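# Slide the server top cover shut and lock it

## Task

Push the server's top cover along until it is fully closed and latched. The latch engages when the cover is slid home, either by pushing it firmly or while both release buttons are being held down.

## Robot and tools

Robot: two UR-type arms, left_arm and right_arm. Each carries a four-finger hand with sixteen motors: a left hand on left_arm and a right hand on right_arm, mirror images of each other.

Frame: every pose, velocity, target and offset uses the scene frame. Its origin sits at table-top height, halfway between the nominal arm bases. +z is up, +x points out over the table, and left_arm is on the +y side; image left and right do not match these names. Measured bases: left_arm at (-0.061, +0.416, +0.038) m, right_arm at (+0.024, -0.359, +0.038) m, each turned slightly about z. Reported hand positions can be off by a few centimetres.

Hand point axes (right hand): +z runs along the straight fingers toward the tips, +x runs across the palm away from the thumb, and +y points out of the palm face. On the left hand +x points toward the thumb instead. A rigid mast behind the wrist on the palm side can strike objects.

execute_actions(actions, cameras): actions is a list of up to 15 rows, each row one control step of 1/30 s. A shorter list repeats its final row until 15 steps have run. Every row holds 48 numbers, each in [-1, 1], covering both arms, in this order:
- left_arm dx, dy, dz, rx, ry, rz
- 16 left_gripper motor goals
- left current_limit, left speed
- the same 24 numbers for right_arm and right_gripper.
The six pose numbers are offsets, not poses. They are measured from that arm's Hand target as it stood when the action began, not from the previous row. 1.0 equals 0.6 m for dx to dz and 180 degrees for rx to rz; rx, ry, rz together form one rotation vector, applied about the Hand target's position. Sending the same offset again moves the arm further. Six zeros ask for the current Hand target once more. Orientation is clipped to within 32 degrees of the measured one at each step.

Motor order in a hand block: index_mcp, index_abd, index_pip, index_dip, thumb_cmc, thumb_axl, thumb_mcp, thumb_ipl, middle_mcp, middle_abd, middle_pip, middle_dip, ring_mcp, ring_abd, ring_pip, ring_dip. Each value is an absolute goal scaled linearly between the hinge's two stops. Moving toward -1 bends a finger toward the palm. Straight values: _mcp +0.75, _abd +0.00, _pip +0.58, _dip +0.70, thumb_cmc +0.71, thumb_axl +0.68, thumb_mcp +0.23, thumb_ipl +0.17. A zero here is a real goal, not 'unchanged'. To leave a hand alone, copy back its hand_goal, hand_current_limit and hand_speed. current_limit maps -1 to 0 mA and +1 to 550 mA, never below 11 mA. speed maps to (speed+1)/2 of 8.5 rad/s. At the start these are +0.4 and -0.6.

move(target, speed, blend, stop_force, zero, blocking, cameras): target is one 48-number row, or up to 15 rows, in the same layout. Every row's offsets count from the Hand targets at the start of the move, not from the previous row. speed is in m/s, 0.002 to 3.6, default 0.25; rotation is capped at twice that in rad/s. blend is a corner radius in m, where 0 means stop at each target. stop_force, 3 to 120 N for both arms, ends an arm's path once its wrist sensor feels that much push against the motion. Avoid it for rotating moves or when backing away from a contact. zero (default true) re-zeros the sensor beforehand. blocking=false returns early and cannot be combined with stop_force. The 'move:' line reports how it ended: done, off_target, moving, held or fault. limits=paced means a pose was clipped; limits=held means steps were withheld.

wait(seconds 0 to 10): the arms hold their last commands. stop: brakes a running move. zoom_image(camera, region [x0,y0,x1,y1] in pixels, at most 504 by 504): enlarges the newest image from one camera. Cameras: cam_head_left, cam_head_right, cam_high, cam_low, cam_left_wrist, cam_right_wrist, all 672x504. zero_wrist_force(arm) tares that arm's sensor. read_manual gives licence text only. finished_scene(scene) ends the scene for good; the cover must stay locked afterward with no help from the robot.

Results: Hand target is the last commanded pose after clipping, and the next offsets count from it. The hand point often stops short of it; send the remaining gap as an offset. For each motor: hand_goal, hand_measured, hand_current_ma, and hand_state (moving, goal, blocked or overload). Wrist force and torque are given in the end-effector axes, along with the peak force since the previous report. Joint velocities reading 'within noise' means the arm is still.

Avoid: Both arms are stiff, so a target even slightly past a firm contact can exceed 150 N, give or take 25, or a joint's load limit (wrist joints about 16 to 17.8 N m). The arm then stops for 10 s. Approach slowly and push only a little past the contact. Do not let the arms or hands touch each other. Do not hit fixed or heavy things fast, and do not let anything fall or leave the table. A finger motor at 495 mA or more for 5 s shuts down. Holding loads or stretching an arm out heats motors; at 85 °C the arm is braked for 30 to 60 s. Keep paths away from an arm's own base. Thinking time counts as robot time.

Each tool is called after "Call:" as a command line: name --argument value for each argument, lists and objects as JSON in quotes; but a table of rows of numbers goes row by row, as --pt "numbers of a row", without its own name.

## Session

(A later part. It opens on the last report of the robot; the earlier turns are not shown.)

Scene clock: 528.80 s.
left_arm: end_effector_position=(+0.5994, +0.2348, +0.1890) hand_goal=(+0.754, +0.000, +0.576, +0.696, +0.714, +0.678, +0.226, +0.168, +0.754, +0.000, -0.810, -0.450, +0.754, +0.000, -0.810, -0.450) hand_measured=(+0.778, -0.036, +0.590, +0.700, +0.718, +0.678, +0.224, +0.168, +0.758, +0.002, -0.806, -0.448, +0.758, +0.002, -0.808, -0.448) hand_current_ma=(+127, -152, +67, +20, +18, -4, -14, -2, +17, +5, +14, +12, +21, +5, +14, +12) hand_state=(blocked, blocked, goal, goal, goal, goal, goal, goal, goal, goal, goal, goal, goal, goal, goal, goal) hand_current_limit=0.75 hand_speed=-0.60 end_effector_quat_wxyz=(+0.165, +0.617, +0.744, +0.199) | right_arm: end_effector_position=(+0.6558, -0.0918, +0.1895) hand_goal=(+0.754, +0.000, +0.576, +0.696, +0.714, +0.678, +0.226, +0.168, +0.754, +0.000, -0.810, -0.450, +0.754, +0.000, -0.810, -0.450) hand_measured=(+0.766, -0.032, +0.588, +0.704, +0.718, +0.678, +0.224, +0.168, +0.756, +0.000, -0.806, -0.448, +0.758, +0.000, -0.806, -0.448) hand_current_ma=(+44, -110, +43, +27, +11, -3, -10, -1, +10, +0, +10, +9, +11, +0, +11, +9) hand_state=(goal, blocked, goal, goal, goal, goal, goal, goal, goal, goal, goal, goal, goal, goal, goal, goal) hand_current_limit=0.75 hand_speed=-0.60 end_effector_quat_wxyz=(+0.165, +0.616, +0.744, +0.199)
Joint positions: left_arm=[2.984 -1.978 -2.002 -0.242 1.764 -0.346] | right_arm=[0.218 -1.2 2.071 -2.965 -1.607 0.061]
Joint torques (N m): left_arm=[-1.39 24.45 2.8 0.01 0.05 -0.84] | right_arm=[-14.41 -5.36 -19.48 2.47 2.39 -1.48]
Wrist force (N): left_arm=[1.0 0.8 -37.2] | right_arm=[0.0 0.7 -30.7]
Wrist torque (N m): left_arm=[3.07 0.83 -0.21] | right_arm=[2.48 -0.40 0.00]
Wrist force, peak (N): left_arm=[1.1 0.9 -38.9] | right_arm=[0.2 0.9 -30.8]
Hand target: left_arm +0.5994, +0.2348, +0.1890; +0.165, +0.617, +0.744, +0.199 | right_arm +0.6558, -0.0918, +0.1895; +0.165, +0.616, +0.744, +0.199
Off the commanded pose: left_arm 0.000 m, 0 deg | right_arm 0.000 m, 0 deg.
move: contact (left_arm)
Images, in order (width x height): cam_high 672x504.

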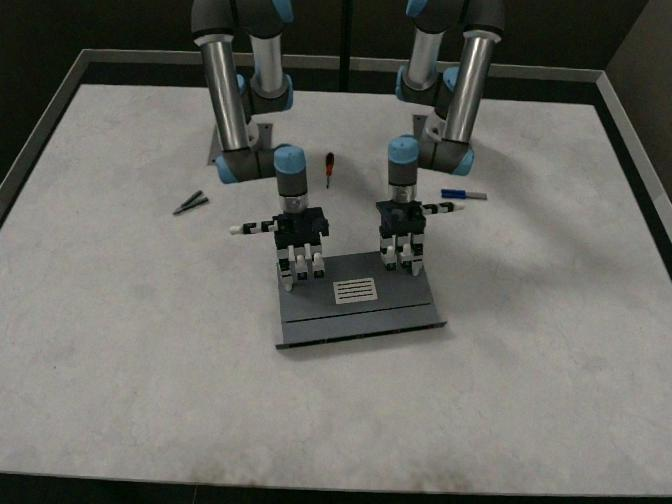

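Call:
move --pt "-0.01 0 0.03 0 0 0 0.754 0 0.576 0.696 0.714 0.678 0.226 0.168 0.754 0 -0.81 -0.45 0.754 0 -0.81 -0.45 0.75 -0.6 -0.01 0 0.03 0 0 0 0.754 0 0.576 0.696 0.714 0.678 0.226 0.168 0.754 0 -0.81 -0.45 0.754 0 -0.81 -0.45 0.75 -0.6" --pt "-0.25 0.4 0.15 0 0 0 0.754 0 0.576 0.696 0.714 0.678 0.226 0.168 0.754 0 -0.81 -0.45 0.754 0 -0.81 -0.45 0.75 -0.6 -0.1 -0.45 0.15 0 0 0 0.754 0 0.576 0.696 0.714 0.678 0.226 0.168 0.754 0 -0.81 -0.45 0.754 0 -0.81 -0.45 0.75 -0.6" --speed '[0.04,0.3]' --blend 0.005 --cameras '["all"]'

Call:
zoom_image --camera "cam_head_right" --region '[170, 120, 340, 230]'

Call:
zoom_image --camera "cam_head_left" --region '[160, 120, 340, 230]'

Call:
zoom_image --camera "cam_low" --region '[320, 270, 520, 340]'

Scene clock: 559.73 s.
left_arm: end_effector_position=(+0.4495, +0.4748, +0.2790) hand_goal=(+0.754, +0.000, +0.576, +0.696, +0.714, +0.678, +0.226, +0.168, +0.754, +0.000, -0.810, -0.450, +0.754, +0.000, -0.810, -0.450) hand_measured=(+0.764, -0.002, +0.580, +0.698, +0.718, +0.678, +0.224, +0.168, +0.758, +0.002, -0.806, -0.448, +0.758, +0.002, -0.808, -0.448) hand_current_ma=(+49, -10, +21, +12, +19, -4, -16, -2, +18, +5, +14, +12, +21, +5, +14, +12) hand_state=(goal, goal, goal, goal, goal, goal, goal, goal, goal, goal, goal, goal, goal, goal, goal, goal) hand_current_limit=0.75 hand_speed=-0.60 end_effector_quat_wxyz=(+0.165, +0.617, +0.744, +0.199) end_effector_velocity=(+0.000, +0.000, +0.001) end_effector_angular_velocity=(+0.001, +0.000, -0.003) | right_arm: end_effector_position=(+0.5958, -0.3618, +0.2795) hand_goal=(+0.754, +0.000, +0.576, +0.696, +0.714, +0.678, +0.226, +0.168, +0.754, +0.000, -0.810, -0.450, +0.754, +0.000, -0.810, -0.450) hand_measured=(+0.762, -0.002, +0.580, +0.700, +0.718, +0.678, +0.224, +0.168, +0.756, +0.000, -0.806, -0.448, +0.758, +0.000, -0.806, -0.448) hand_current_ma=(+28, -8, +15, +11, +12, -3, -10, -1, +11, +0, +10, +9, +11, +0, +11, +9) hand_state=(goal, goal, goal, goal, goal, goal, goal, goal, goal, goal, goal, goal, goal, goal, goal, goal) hand_current_limit=0.75 hand_speed=-0.60 end_effector_quat_wxyz=(+0.166, +0.616, +0.744, +0.199)
Joint positions: left_arm=[3.615 -1.316 -2.436 -0.449 1.453 0.206] | right_arm=[-0.435 -1.685 2.311 -2.647 -1.293 -0.518]
Joint velocities: left_arm=[0.003 0.004 0 -0.004 -0.002 0.005] | right_arm=[within noise]
Joint torques (N m): left_arm=[9.9 18.42 14.69 -0.41 -2.06 3.22] | right_arm=[-13.02 -23.34 -28.69 0.03 2.58 -1.91]
Wrist force (N): left_arm=[0.5 0.6 0.0] | right_arm=[-0.8 0.4 -0.5]
Wrist torque (N m): left_arm=[0.06 0.09 -0.25] | right_arm=[0.04 0.08 -0.09]
Wrist force, peak (N): left_arm=[1.0 0.6 -37.1] | right_arm=[0.2 0.7 -30.8]
Hand target: left_arm +0.4494, +0.4748, +0.2790; +0.165, +0.617, +0.744, +0.199 | right_arm +0.5958, -0.3618, +0.2795; +0.165, +0.616, +0.744, +0.199
Off the commanded pose: left_arm 0.000 m, 0 deg | right_arm 0.000 m, 0 deg.
move: done
camera_calibration:
cam_left_wrist: T_world_to_cam=[[-0.372532, -0.88722, -0.27214, 0.626727], [-0.89744, 0.26976, 0.349044, 0.131107], [-0.236266, 0.374259, -0.896721, 0.297118], [0, 0, 0, 1]] pos_world=[0.421335, 0.409479, 0.391227]
cam_right_wrist: T_world_to_cam=[[0.65397, -0.669695, 0.351898, -0.706548], [-0.756402, -0.570605, 0.31979, 0.112571], [-0.0133671, -0.47531, -0.879717, 0.211713], [0, 0, 0, 1]] pos_world=[0.55004, -0.308309, 0.398881]

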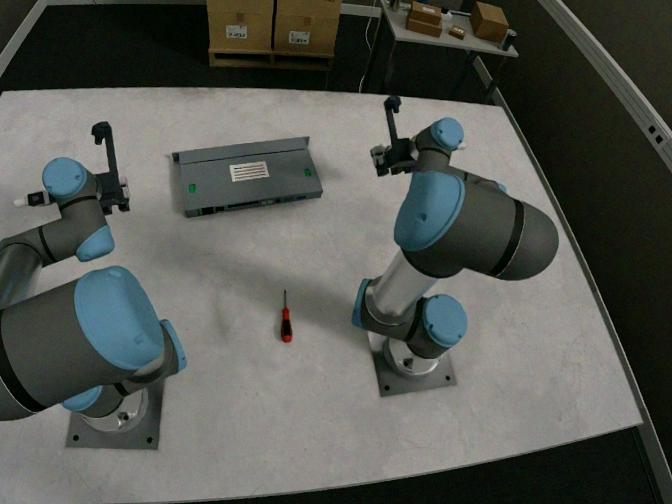

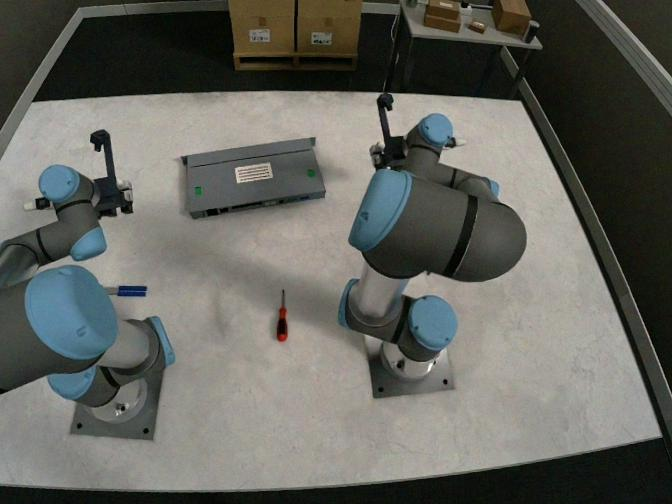

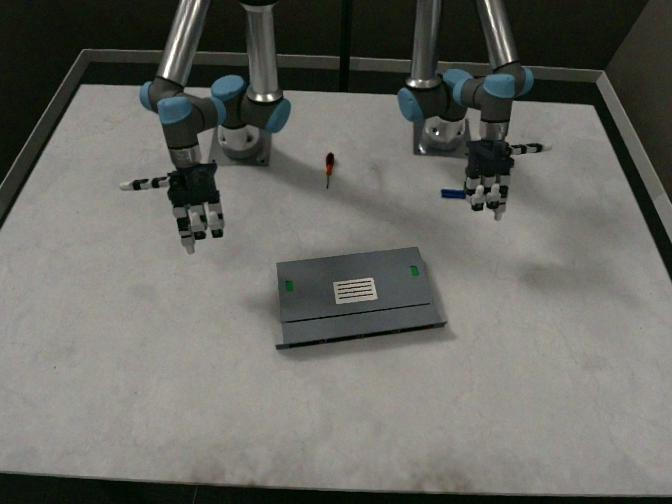

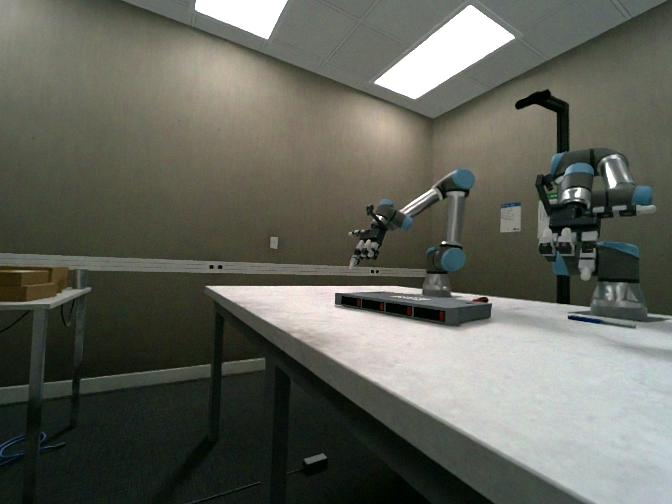

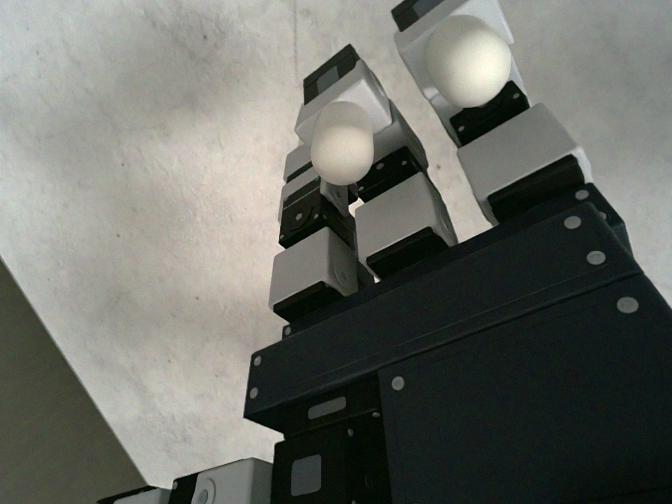

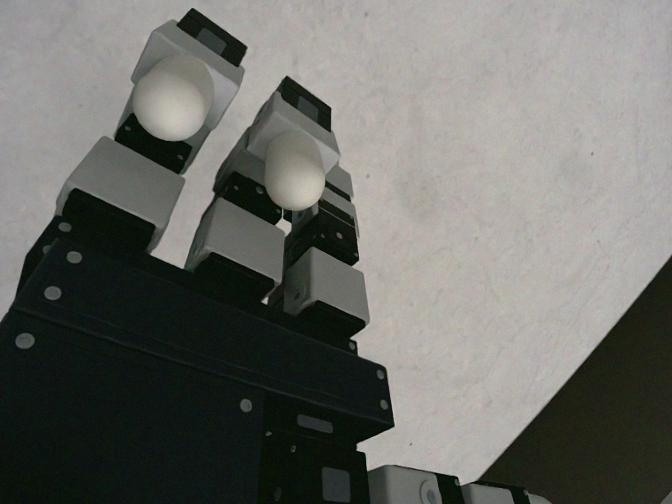

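Scaled by 2.965.

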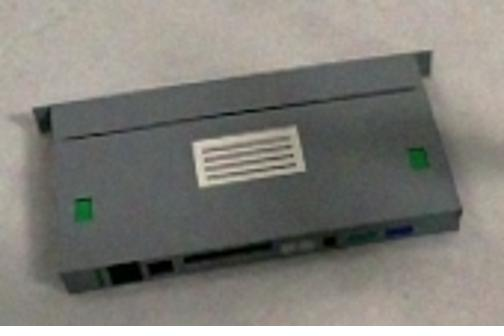

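Scaled by 2.800.

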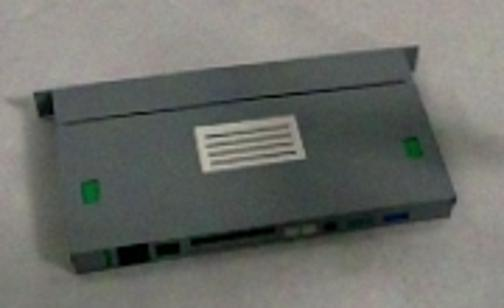

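Scaled by 2.520.

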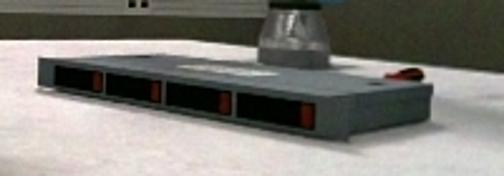

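Call:
zoom_image --camera "cam_head_left" --region '[290, 160, 340, 210]'

Call:
zoom_image --camera "cam_head_right" --region '[175, 190, 235, 230]'

Call:
zoom_image --camera "cam_low" --region '[420, 280, 500, 330]'

Scaled by 10.080.

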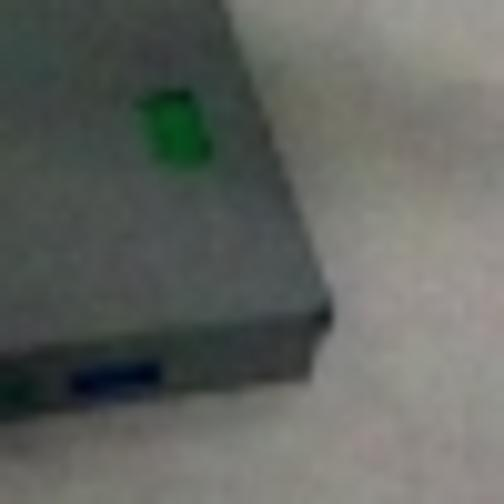

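Scaled by 8.400.

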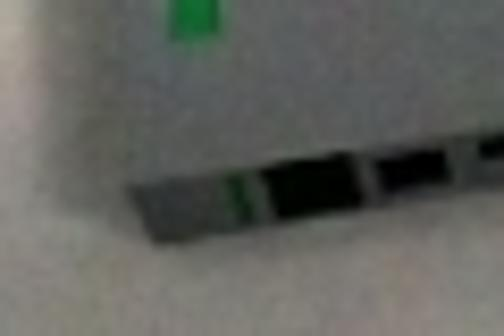

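Scaled by 6.300.

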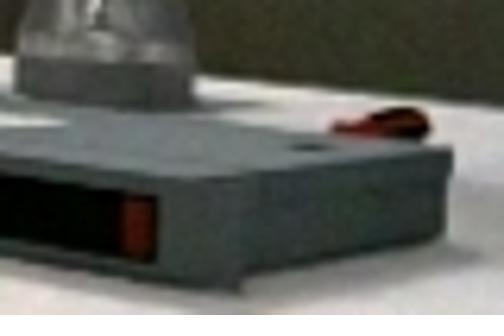

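Call:
move --pt "0 0 0 0 0 0 0.754 0 0.576 0.696 0.714 0.678 0.226 0.168 0.754 0 -0.81 -0.45 0.754 0 -0.81 -0.45 0.4 -0.6 -0.293 0.603 0 0.0358 -0.1911 0 -0.40 0 -0.60 -0.15 0.714 0.678 0.226 0.168 -0.40 0 -0.60 -0.15 -0.40 0 -0.60 -0.15 0.6 -0.6" --pt "0 0 0 0 0 0 0.754 0 0.576 0.696 0.714 0.678 0.226 0.168 0.754 0 -0.81 -0.45 0.754 0 -0.81 -0.45 0.4 -0.6 -0.210 0.634 -0.250 0.0358 -0.1911 0 -0.40 0 -0.60 -0.15 0.714 0.678 0.226 0.168 -0.40 0 -0.60 -0.15 -0.40 0 -0.60 -0.15 0.6 -0.6" --speed '[0.3,0.15]' --blend 0.01 --cameras '["all"]'

Call:
zoom_image --camera "cam_high" --region '[260, 200, 460, 360]'

Call:
zoom_image --camera "cam_low" --region '[320, 240, 520, 340]'

Scene clock: 715.73 s.
left_arm: end_effector_position=(+0.4494, +0.4748, +0.2790) hand_goal=(+0.754, +0.000, +0.576, +0.696, +0.714, +0.678, +0.226, +0.168, +0.754, +0.000, -0.810, -0.450, +0.754, +0.000, -0.810, -0.450) hand_measured=(+0.764, -0.002, +0.580, +0.698, +0.718, +0.678, +0.224, +0.168, +0.758, +0.002, -0.806, -0.448, +0.758, +0.002, -0.808, -0.448) hand_current_ma=(+49, -10, +21, +12, +19, -4, -16, -2, +18, +5, +14, +12, +21, +5, +14, +12) hand_state=(goal, goal, goal, goal, goal, goal, goal, goal, goal, goal, goal, goal, goal, goal, goal, goal) hand_current_limit=0.40 hand_speed=-0.60 end_effector_quat_wxyz=(+0.165, +0.617, +0.744, +0.199) | right_arm: end_effector_position=(+0.4690, +0.0180, +0.1310) hand_goal=(-0.400, +0.000, -0.600, -0.150, +0.714, +0.678, +0.226, +0.168, -0.400, +0.000, -0.600, -0.150, -0.400, +0.000, -0.600, -0.150) hand_measured=(-0.392, -0.002, -0.600, -0.148, +0.722, +0.678, +0.224, +0.168, -0.392, +0.000, -0.600, -0.154, -0.392, +0.000, -0.602, -0.154) hand_current_ma=(+28, -8, +2, +8, +30, -3, -10, -1, +32, +0, -3, -11, +34, +0, -3, -11) hand_state=(goal, goal, goal, goal, goal, goal, goal, goal, goal, goal, goal, goal, goal, goal, goal, goal) hand_current_limit=0.60 hand_speed=-0.60 end_effector_quat_wxyz=(+0.343, +0.538, +0.650, +0.413)
Joint positions: left_arm=[3.616 -1.316 -2.436 -0.45 1.453 0.206] | right_arm=[0.681 -0.646 2.222 -4.219 -2.052 0.245]
Joint torques (N m): left_arm=[9.61 18.26 20.23 0.08 -1.98 2.64] | right_arm=[1.32 -33.13 -2.86 -2.95 -0.16 -0.06]
Wrist force (N): left_arm=[0.7 0.2 0.2] | right_arm=[-1.0 1.3 0.9]
Wrist torque (N m): left_arm=[0.00 0.08 -0.22] | right_arm=[-0.19 0.04 0.03]
Wrist force, peak (N): left_arm=[0.8 0.9 0.2] | right_arm=[-2.1 0.9 -0.4]
Hand target: left_arm +0.4494, +0.4748, +0.2790; +0.165, +0.617, +0.744, +0.199 | right_arm +0.4690, +0.0180, +0.1310; +0.343, +0.538, +0.650, +0.413 (not the last commanded pose)
Off the commanded pose: left_arm 0.000 m, 0 deg | right_arm 0.002 m, 0 deg.
FORCE FAULT: contact force on the right arm reached its limit, and that arm stopped. The contact can be on any part of that arm, not only on its tool. That arm is still stopped at the end of this call. That arm stays stopped for about 10 more seconds. Until then a move that you send moves the other arm only, and its call returns only when the move has ended. Once the stop has ended, the next robot result says so. If the stop ends while you think or write, that arm runs what you send next, counted from a new Hand target: where the arm stands when the stop ends. While its stop runs, that arm, its gripper or tool too, takes no new command. Until it ends, the stop uses up actions while you think or wait. An arm that is not stopped still takes commands.
move: fault (right_arm); blend cut to 0 m at target 1
camera_calibration:
cam_left_wrist: T_world_to_cam=[[-0.372724, -0.887163, -0.272064, 0.626844], [-0.89736, 0.26995, 0.349102, 0.130945], [-0.236267, 0.374259, -0.896721, 0.297081], [0, 0, 0, 1]] pos_world=[0.421335, 0.409579, 0.391227]
cam_right_wrist: T_world_to_cam=[[0.363921, -0.723939, 0.586066, -0.210627], [-0.786352, -0.576029, -0.22325, 0.366097], [0.49921, -0.379609, -0.778901, 0.00457503], [0, 0, 0, 1]] pos_world=[0.362249, 0.0601378, 0.208736]

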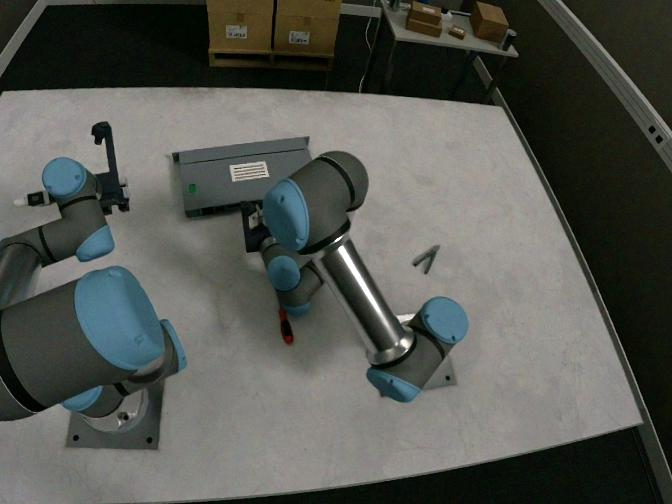

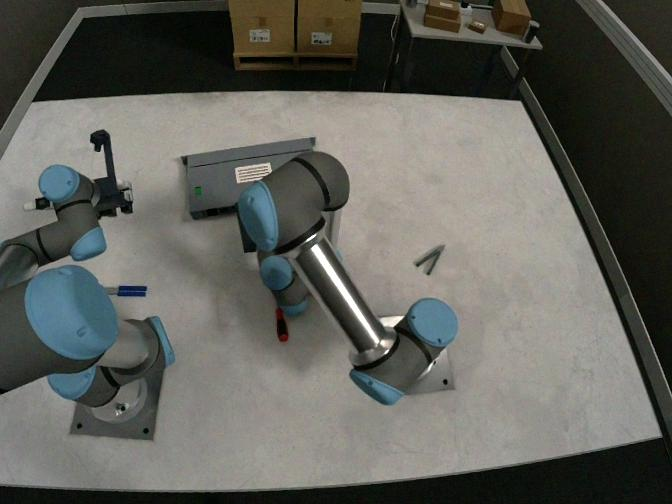

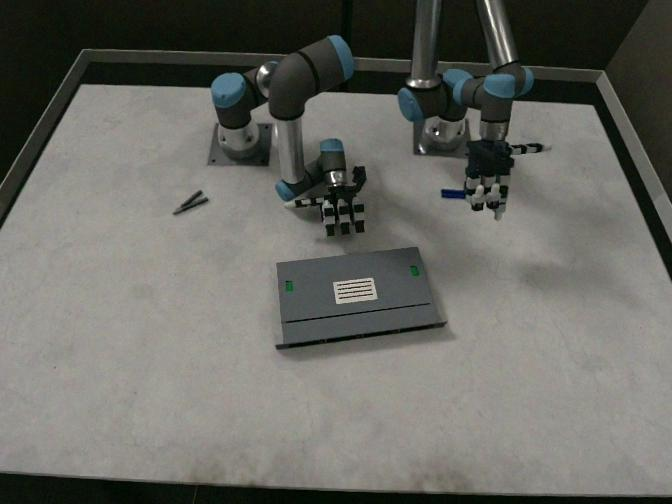

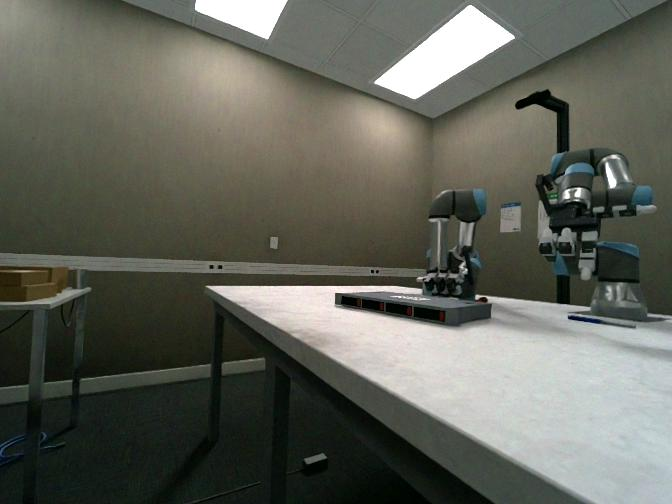

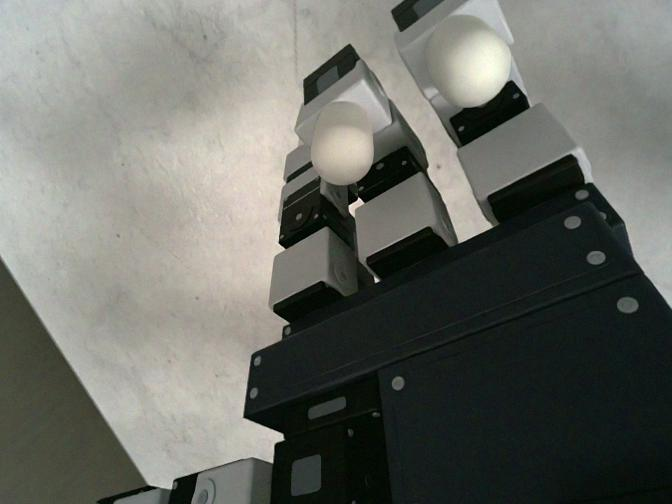

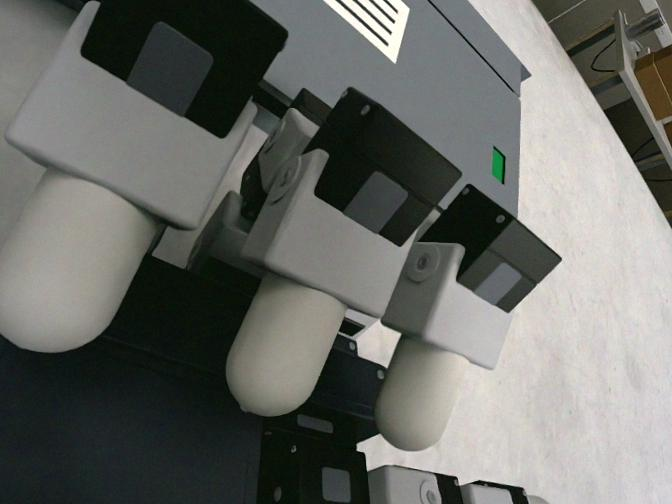

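Scaled by 2.520.

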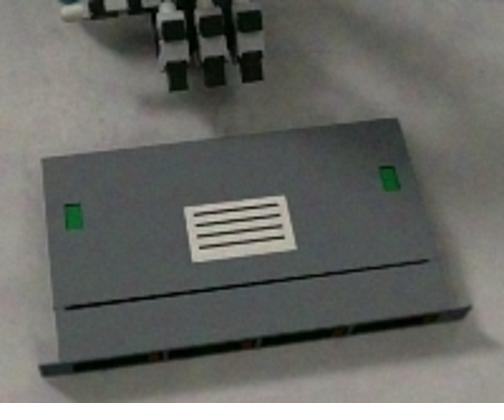

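Scaled by 2.520.

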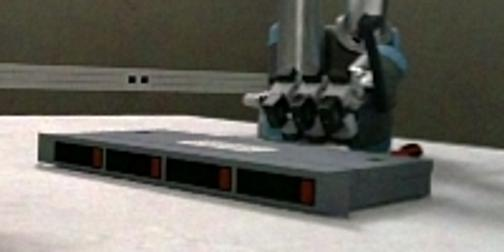

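Call:
wait --seconds 1

Scene clock: 780.20 s.
left_arm: end_effector_position=(+0.4494, +0.4748, +0.2790) hand_goal=(+0.754, +0.000, +0.576, +0.696, +0.714, +0.678, +0.226, +0.168, +0.754, +0.000, -0.810, -0.450, +0.754, +0.000, -0.810, -0.450) hand_measured=(+0.764, -0.002, +0.580, +0.698, +0.718, +0.678, +0.224, +0.168, +0.758, +0.002, -0.806, -0.448, +0.758, +0.002, -0.808, -0.448) hand_current_ma=(+49, -10, +21, +12, +19, -4, -16, -2, +18, +5, +14, +12, +21, +5, +14, +12) hand_state=(goal, goal, goal, goal, goal, goal, goal, goal, goal, goal, goal, goal, goal, goal, goal, goal) hand_current_limit=0.40 hand_speed=-0.60 end_effector_quat_wxyz=(+0.165, +0.617, +0.744, +0.199) | right_arm: end_effector_position=(+0.4690, +0.0180, +0.1310) hand_goal=(-0.400, +0.000, -0.600, -0.150, +0.714, +0.678, +0.226, +0.168, -0.400, +0.000, -0.600, -0.150, -0.400, +0.000, -0.600, -0.150) hand_measured=(-0.392, -0.002, -0.600, -0.148, +0.722, +0.678, +0.224, +0.168, -0.392, +0.000, -0.600, -0.154, -0.392, +0.000, -0.602, -0.154) hand_current_ma=(+28, -8, +2, +8, +30, -3, -10, -1, +32, +0, -3, -11, +34, +0, -3, -11) hand_state=(goal, goal, goal, goal, goal, goal, goal, goal, goal, goal, goal, goal, goal, goal, goal, goal) hand_current_limit=0.60 hand_speed=-0.60 end_effector_quat_wxyz=(+0.343, +0.538, +0.650, +0.413)
Joint positions: left_arm=[3.616 -1.316 -2.436 -0.45 1.453 0.206] | right_arm=[0.681 -0.646 2.222 -4.219 -2.052 0.245]
Joint torques (N m): left_arm=[9.27 17.08 19.8 0.1 -2 2.7] | right_arm=[1.47 -34.25 -1.57 -2.84 -0.23 -0.06]
Wrist force (N): left_arm=[0.9 0.4 0.3] | right_arm=[-0.7 1.1 0.8]
Wrist torque (N m): left_arm=[0.01 0.05 -0.20] | right_arm=[-0.20 0.02 0.04]
Wrist force, peak (N): left_arm=[1.0 0.7 0.4] | right_arm=[-1.0 1.7 0.8]
Hand target: left_arm +0.4494, +0.4748, +0.2790; +0.165, +0.617, +0.744, +0.199 | right_arm +0.4690, +0.0180, +0.1310; +0.343, +0.538, +0.650, +0.413 (not the last commanded pose)
Off the commanded pose: left_arm 0.000 m, 0 deg | right_arm 0.002 m, 0 deg.
FORCE FAULT, CONTINUED: the right arm's stop, for the force fault that an earlier result reported, is over. The rest of the stop counts as 20 of the actions that you can send in this scene. That arm's target is now where it stood when the stop ended, not its last command. That arm accepts commands again.
wait: 1.00 s; at rest from the start

Call:
move --pt "0 0 0 0 0 0 0.754 0 0.576 0.696 0.714 0.678 0.226 0.168 0.754 0 -0.81 -0.45 0.754 0 -0.81 -0.45 0.4 -0.6 0 0 0.15 -0.0153 0.082 0 -0.753 0 0.577 0.696 0.714 0.678 0.226 0.168 -0.753 0 0.577 0.696 -0.753 0 0.577 0.696 0.6 -0.6" --pt "0 0 0 0 0 0 0.754 0 0.576 0.696 0.714 0.678 0.226 0.168 0.754 0 -0.81 -0.45 0.754 0 -0.81 -0.45 0.4 -0.6 0.075 0.0158 -0.0417 -0.0153 0.082 0 -0.753 0 0.577 0.696 0.714 0.678 0.226 0.168 -0.753 0 0.577 0.696 -0.753 0 0.577 0.696 0.6 -0.6" --speed '[0.15,0.1]' --cameras '["all"]'

Call:
zoom_image --camera "cam_high" --region '[260, 200, 460, 360]'

Call:
zoom_image --camera "cam_low" --region '[320, 240, 520, 340]'

Scene clock: 796.63 s.
left_arm: end_effector_position=(+0.4494, +0.4748, +0.2790) hand_goal=(+0.754, +0.000, +0.576, +0.696, +0.714, +0.678, +0.226, +0.168, +0.754, +0.000, -0.810, -0.450, +0.754, +0.000, -0.810, -0.450) hand_measured=(+0.764, -0.002, +0.580, +0.698, +0.718, +0.678, +0.224, +0.168, +0.758, +0.002, -0.806, -0.448, +0.758, +0.002, -0.808, -0.448) hand_current_ma=(+49, -10, +21, +12, +19, -4, -16, -2, +18, +5, +14, +12, +21, +5, +14, +12) hand_state=(goal, goal, goal, goal, goal, goal, goal, goal, goal, goal, goal, goal, goal, goal, goal, goal) hand_current_limit=0.40 hand_speed=-0.60 end_effector_quat_wxyz=(+0.165, +0.617, +0.744, +0.199) | right_arm: end_effector_position=(+0.5139, +0.0274, +0.1061) hand_goal=(-0.752, +0.000, +0.578, +0.696, +0.714, +0.678, +0.226, +0.168, -0.752, +0.000, +0.578, +0.696, -0.752, +0.000, +0.578, +0.696) hand_measured=(-0.748, -0.002, +0.576, +0.694, +0.722, +0.678, +0.224, +0.168, -0.748, +0.000, +0.576, +0.694, -0.750, +0.004, +0.576, +0.694) hand_current_ma=(+12, -8, -4, -9, +30, -3, -10, -1, +13, +0, -5, -10, +10, +10, -5, -10) hand_state=(goal, goal, goal, goal, goal, goal, goal, goal, goal, goal, goal, goal, goal, goal, goal, goal) hand_current_limit=0.60 hand_speed=-0.60 end_effector_quat_wxyz=(+0.270, +0.579, +0.698, +0.324)
Joint positions: left_arm=[3.616 -1.316 -2.436 -0.45 1.453 0.206] | right_arm=[0.613 -0.795 2.206 -3.796 -1.923 0.313]
Joint torques (N m): left_arm=[8.83 16.94 17.95 0.12 -2.1 2.58] | right_arm=[-11.57 -23.93 -14.81 -7.16 1.75 -1.86]
Wrist force (N): left_arm=[0.5 0.5 -0.1] | right_arm=[-0.8 1.2 0.2]
Wrist torque (N m): left_arm=[0.05 0.09 -0.24] | right_arm=[-0.03 0.07 0.01]
Wrist force, peak (N): left_arm=[0.8 1.0 0.3] | right_arm=[-0.8 1.8 -0.3]
Hand target: left_arm +0.4494, +0.4748, +0.2790; +0.165, +0.617, +0.744, +0.199 | right_arm +0.5140, +0.0274, +0.1060; +0.270, +0.579, +0.698, +0.324
Off the commanded pose: left_arm 0.000 m, 0 deg | right_arm 0.000 m, 0 deg.
move: done
camera_calibration:
cam_left_wrist: T_world_to_cam=[[-0.372724, -0.887163, -0.272064, 0.626844], [-0.89736, 0.26995, 0.349102, 0.130945], [-0.236267, 0.374259, -0.896721, 0.297081], [0, 0, 0, 1]] pos_world=[0.421335, 0.409579, 0.391227]
cam_right_wrist: T_world_to_cam=[[0.505624, -0.697531, 0.507734, -0.27078], [-0.813741, -0.581103, 0.0120332, 0.390544], [0.286652, -0.419249, -0.86143, 0.0854244], [0, 0, 0, 1]] pos_world=[0.430228, 0.073883, 0.206372]

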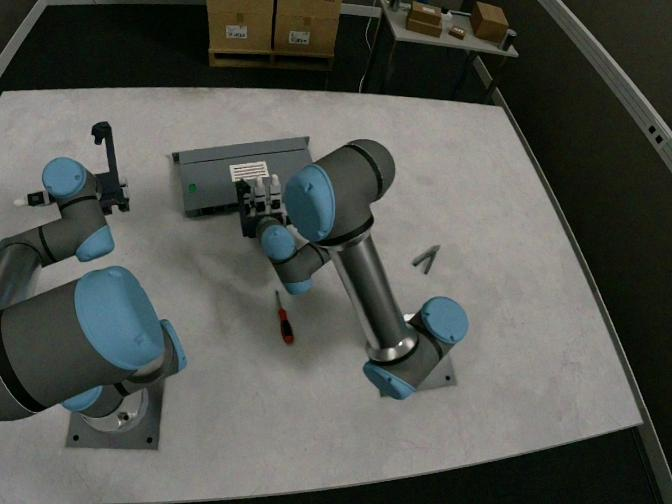

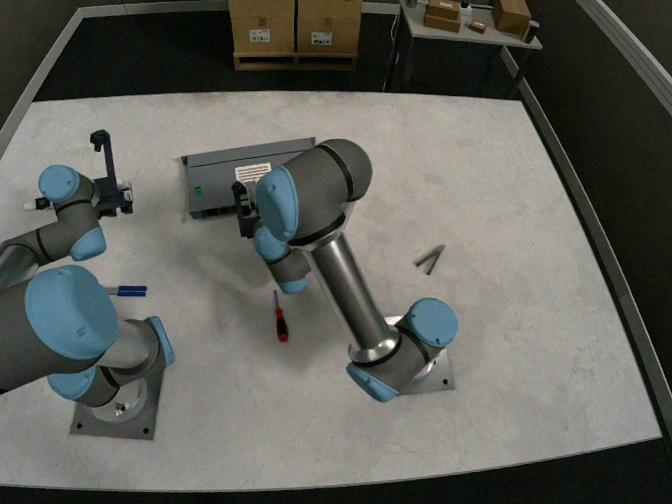

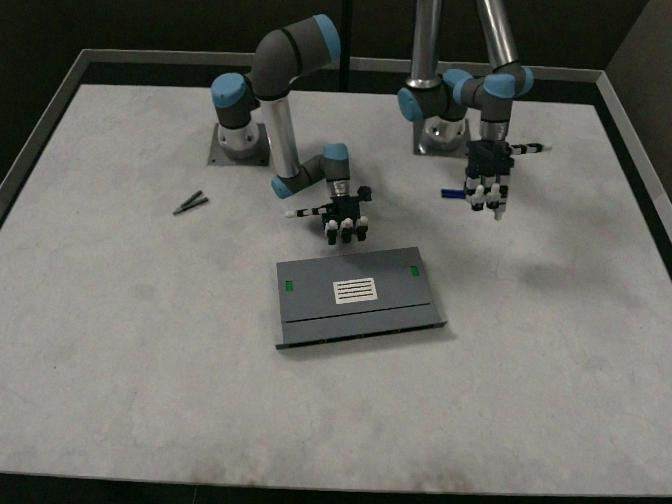

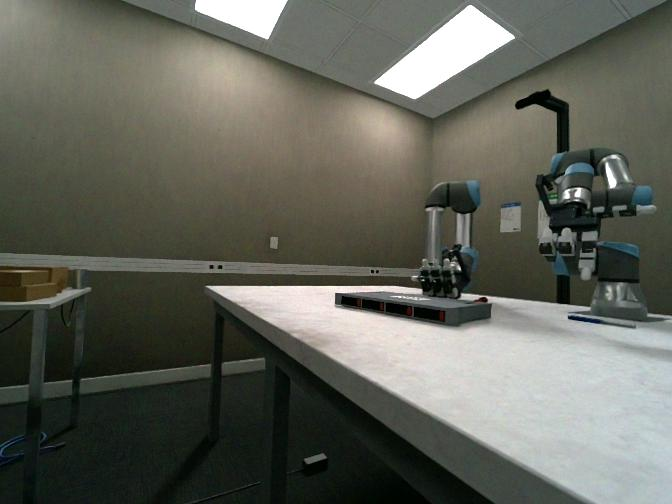

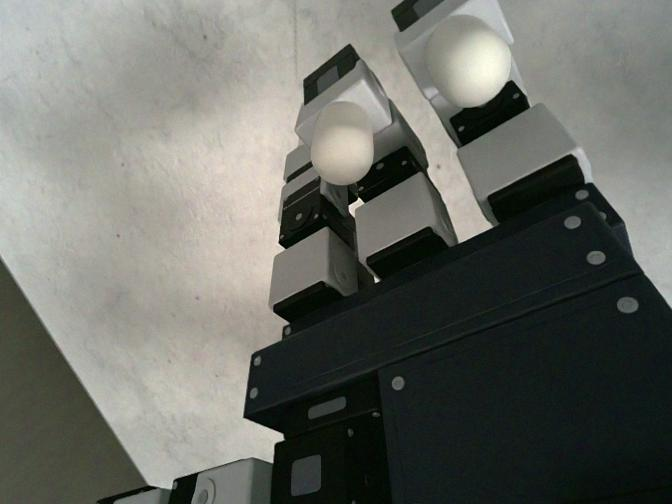

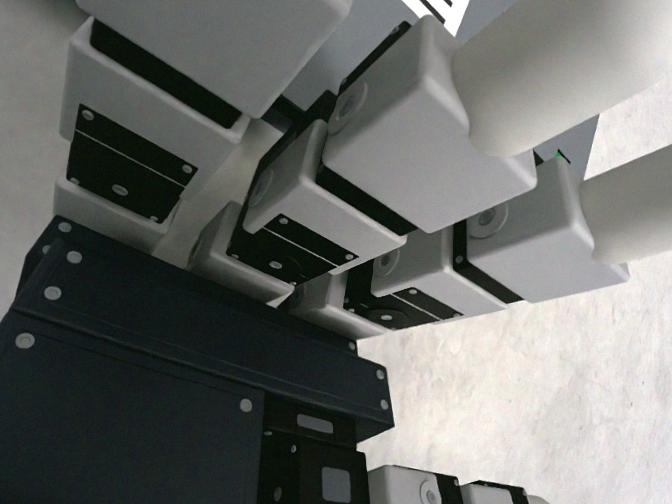

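Scaled by 2.520.

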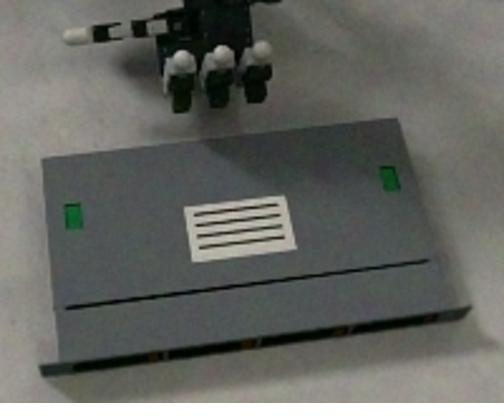

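Scaled by 2.520.

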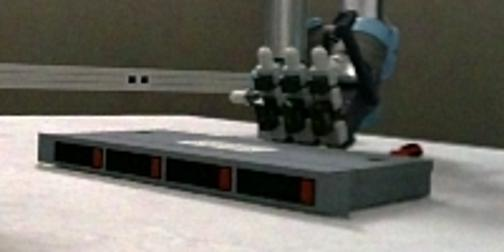

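Call:
move --target '[0,0,0,0,0,0, 0.754,0,0.576,0.696, 0.714,0.678,0.226,0.168, 0.754,0,-0.81,-0.45, 0.754,0,-0.81,-0.45, 0.4,-0.6, 0.12,0.0223,0,0,0,0, -0.753,0,0.577,0.696, 0.714,0.678,0.226,0.168, -0.753,0,0.577,0.696, -0.753,0,0.577,0.696, 0.6,-0.6]' --speed 0.02 --stop_force 25 --cameras '["cam_high","cam_low"]'

Call:
zoom_image --camera "cam_high" --region '[260, 200, 460, 360]'

Call:
zoom_image --camera "cam_low" --region '[320, 240, 520, 340]'

Scene clock: 811.17 s.
left_arm: end_effector_position=(+0.4494, +0.4748, +0.2790) hand_goal=(+0.754, +0.000, +0.576, +0.696, +0.714, +0.678, +0.226, +0.168, +0.754, +0.000, -0.810, -0.450, +0.754, +0.000, -0.810, -0.450) hand_measured=(+0.764, -0.002, +0.580, +0.698, +0.718, +0.678, +0.224, +0.168, +0.758, +0.002, -0.806, -0.448, +0.758, +0.002, -0.808, -0.448) hand_current_ma=(+49, -10, +21, +12, +19, -4, -16, -2, +18, +5, +14, +12, +21, +5, +14, +12) hand_state=(goal, goal, goal, goal, goal, goal, goal, goal, goal, goal, goal, goal, goal, goal, goal, goal) hand_current_limit=0.40 hand_speed=-0.60 end_effector_quat_wxyz=(+0.165, +0.617, +0.744, +0.199) | right_arm: end_effector_position=(+0.5796, +0.0396, +0.1060) hand_goal=(-0.752, +0.000, +0.578, +0.696, +0.714, +0.678, +0.226, +0.168, -0.752, +0.000, +0.578, +0.696, -0.752, +0.000, +0.578, +0.696) hand_measured=(-0.742, -0.002, +0.576, +0.694, +0.722, +0.678, +0.224, +0.168, -0.740, +0.000, +0.576, +0.694, -0.740, +0.004, +0.576, +0.694) hand_current_ma=(+37, -8, -4, -9, +30, -3, -10, -1, +46, +0, -4, -10, +50, +9, -5, -9) hand_state=(goal, goal, goal, goal, goal, goal, goal, goal, goal, goal, goal, goal, goal, goal, goal, goal) hand_current_limit=0.60 hand_speed=-0.60 end_effector_quat_wxyz=(+0.270, +0.579, +0.698, +0.324)
Joint positions: left_arm=[3.616 -1.316 -2.436 -0.45 1.453 0.206] | right_arm=[0.551 -0.761 2.059 -3.698 -1.877 0.268]
Joint torques (N m): left_arm=[8.23 17.51 18.75 0.62 -1.8 2.25] | right_arm=[14.88 -46.89 -0.4 -6.95 -1.41 1.54]
Wrist force (N): left_arm=[0.7 0.6 0.4] | right_arm=[-1.0 0.7 0.1]
Wrist torque (N m): left_arm=[0.02 0.08 -0.23] | right_arm=[-0.08 0.08 -0.02]
Wrist force, peak (N): left_arm=[0.9 0.8 0.3] | right_arm=[-7.6 -11.4 -30.2]
Hand target: left_arm +0.4494, +0.4748, +0.2790; +0.165, +0.617, +0.744, +0.199 | right_arm +0.5796, +0.0396, +0.1060; +0.270, +0.579, +0.698, +0.324 (not the last commanded pose)
Off the commanded pose: left_arm 0.000 m, 0 deg | right_arm 0.006 m, 0 deg.
move: contact (right_arm)
Images, in order (width x height): cam_high 672x504, cam_low 672x504.

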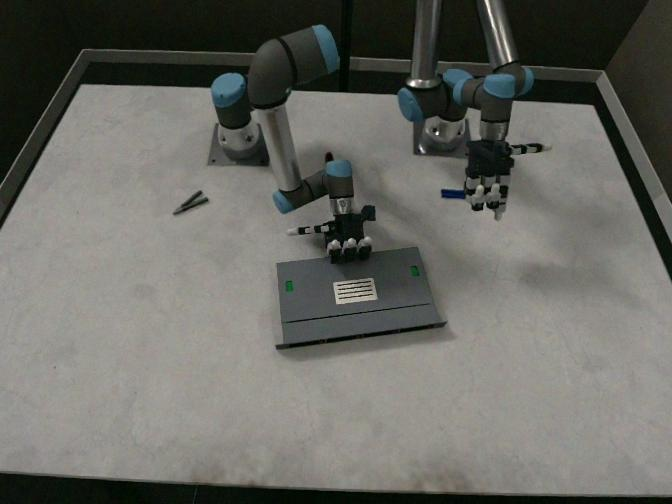

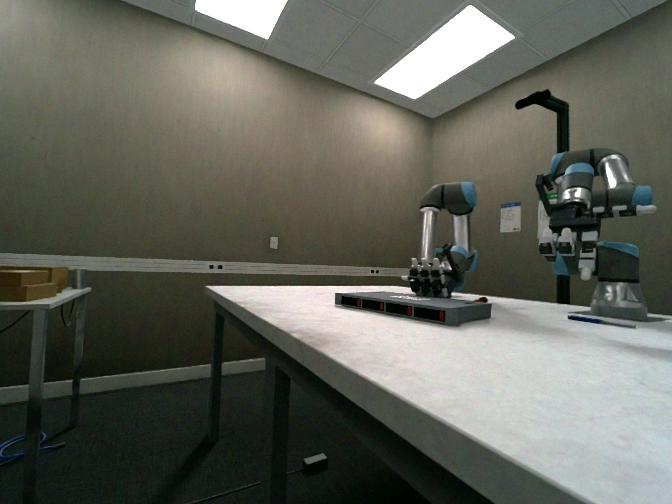

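Scaled by 2.520.

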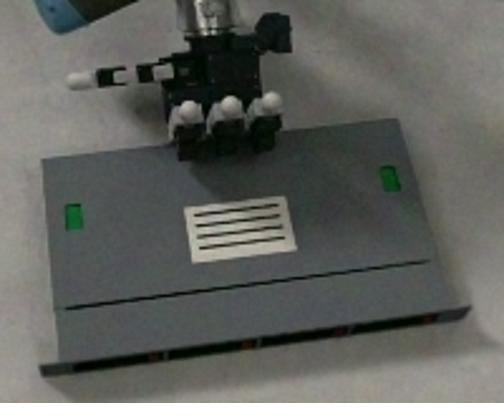

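Scaled by 2.520.

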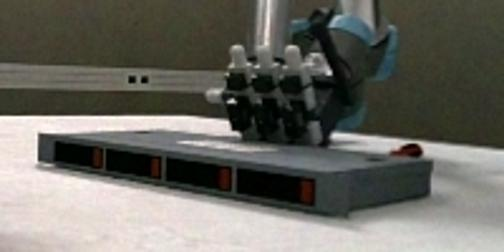

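Call:
move --target '[0,0,0,0,0,0, 0.754,0,0.576,0.696, 0.714,0.678,0.226,0.168, 0.754,0,-0.81,-0.45, 0.754,0,-0.81,-0.45, 0.4,-0.6, 0.06,0.0111,0,0,0,0, -0.753,0,0.577,0.696, 0.714,0.678,0.226,0.168, -0.753,0,0.577,0.696, -0.753,0,0.577,0.696, 0.75,-0.6]' --speed 0.01 --stop_force 45 --cameras '["cam_high","cam_low"]'

Call:
zoom_image --camera "cam_high" --region '[260, 200, 460, 360]'

Call:
zoom_image --camera "cam_high" --region '[360, 270, 460, 340]'

Scene clock: 839.67 s.
left_arm: end_effector_position=(+0.4494, +0.4748, +0.2790) hand_goal=(+0.754, +0.000, +0.576, +0.696, +0.714, +0.678, +0.226, +0.168, +0.754, +0.000, -0.810, -0.450, +0.754, +0.000, -0.810, -0.450) hand_measured=(+0.764, -0.002, +0.580, +0.698, +0.718, +0.678, +0.224, +0.168, +0.758, +0.002, -0.806, -0.448, +0.758, +0.002, -0.808, -0.448) hand_current_ma=(+49, -10, +21, +12, +19, -4, -16, -2, +18, +5, +14, +12, +21, +5, +14, +12) hand_state=(goal, goal, goal, goal, goal, goal, goal, goal, goal, goal, goal, goal, goal, goal, goal, goal) hand_current_limit=0.40 hand_speed=-0.60 end_effector_quat_wxyz=(+0.165, +0.617, +0.744, +0.199) | right_arm: end_effector_position=(+0.5842, +0.0405, +0.1059) hand_goal=(-0.752, +0.000, +0.578, +0.696, +0.714, +0.678, +0.226, +0.168, -0.752, +0.000, +0.578, +0.696, -0.752, +0.000, +0.578, +0.696) hand_measured=(-0.734, -0.002, +0.576, +0.694, +0.722, +0.678, +0.224, +0.168, -0.732, +0.000, +0.576, +0.694, -0.732, +0.004, +0.576, +0.694) hand_current_ma=(+74, -8, -4, -9, +30, -3, -10, -1, +81, +0, -4, -10, +85, +9, -4, -9) hand_state=(goal, goal, goal, goal, goal, goal, goal, goal, goal, goal, goal, goal, blocked, goal, goal, goal) hand_current_limit=0.75 hand_speed=-0.60 end_effector_quat_wxyz=(+0.270, +0.579, +0.698, +0.324)
Joint positions: left_arm=[3.616 -1.316 -2.436 -0.45 1.453 0.206] | right_arm=[0.547 -0.758 2.048 -3.691 -1.874 0.265]
Joint torques (N m): left_arm=[7.73 17.13 21.11 0.19 -1.81 2.49] | right_arm=[11.95 -43.65 -4.85 -4.99 -1.4 1.45]
Wrist force (N): left_arm=[0.5 0.7 0.1] | right_arm=[-3.6 -1.2 -14.8]
Wrist torque (N m): left_arm=[0.06 0.10 -0.25] | right_arm=[1.09 0.52 -0.26]
Wrist force, peak (N): left_arm=[1.0 0.9 0.2] | right_arm=[-11.4 -18.5 -50.5]
Hand target: left_arm +0.4494, +0.4748, +0.2790; +0.165, +0.617, +0.744, +0.199 | right_arm +0.5842, +0.0405, +0.1059; +0.270, +0.579, +0.698, +0.324 (not the last commanded pose)
Off the commanded pose: left_arm 0.000 m, 0 deg | right_arm 0.032 m, 0 deg.
move: contact (right_arm)
Images, in order (width x height): cam_high 672x504, cam_low 672x504.

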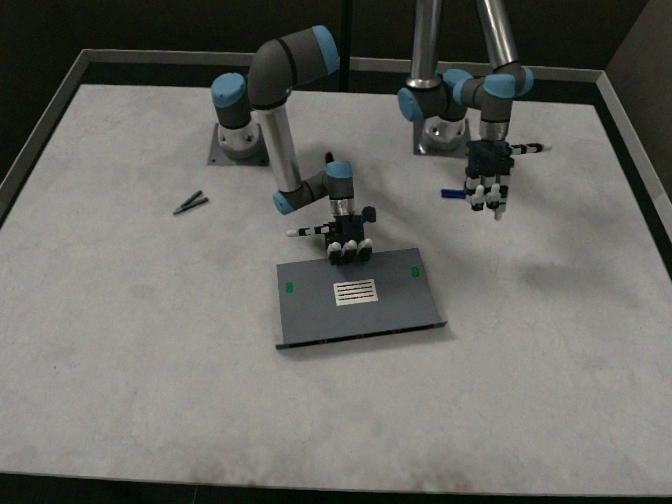

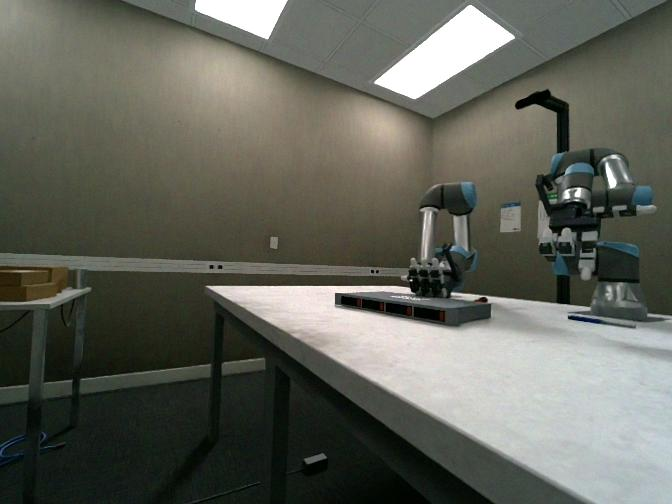

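Scaled by 2.520.

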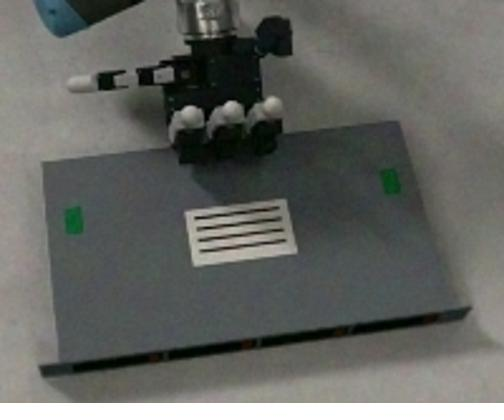

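Scaled by 5.040.

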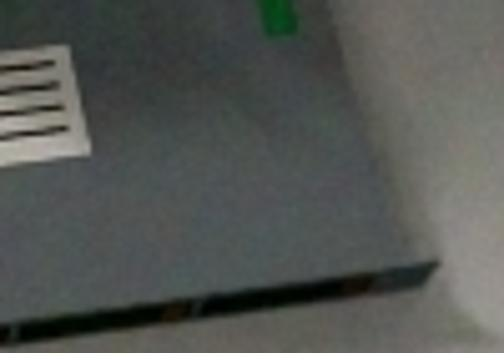

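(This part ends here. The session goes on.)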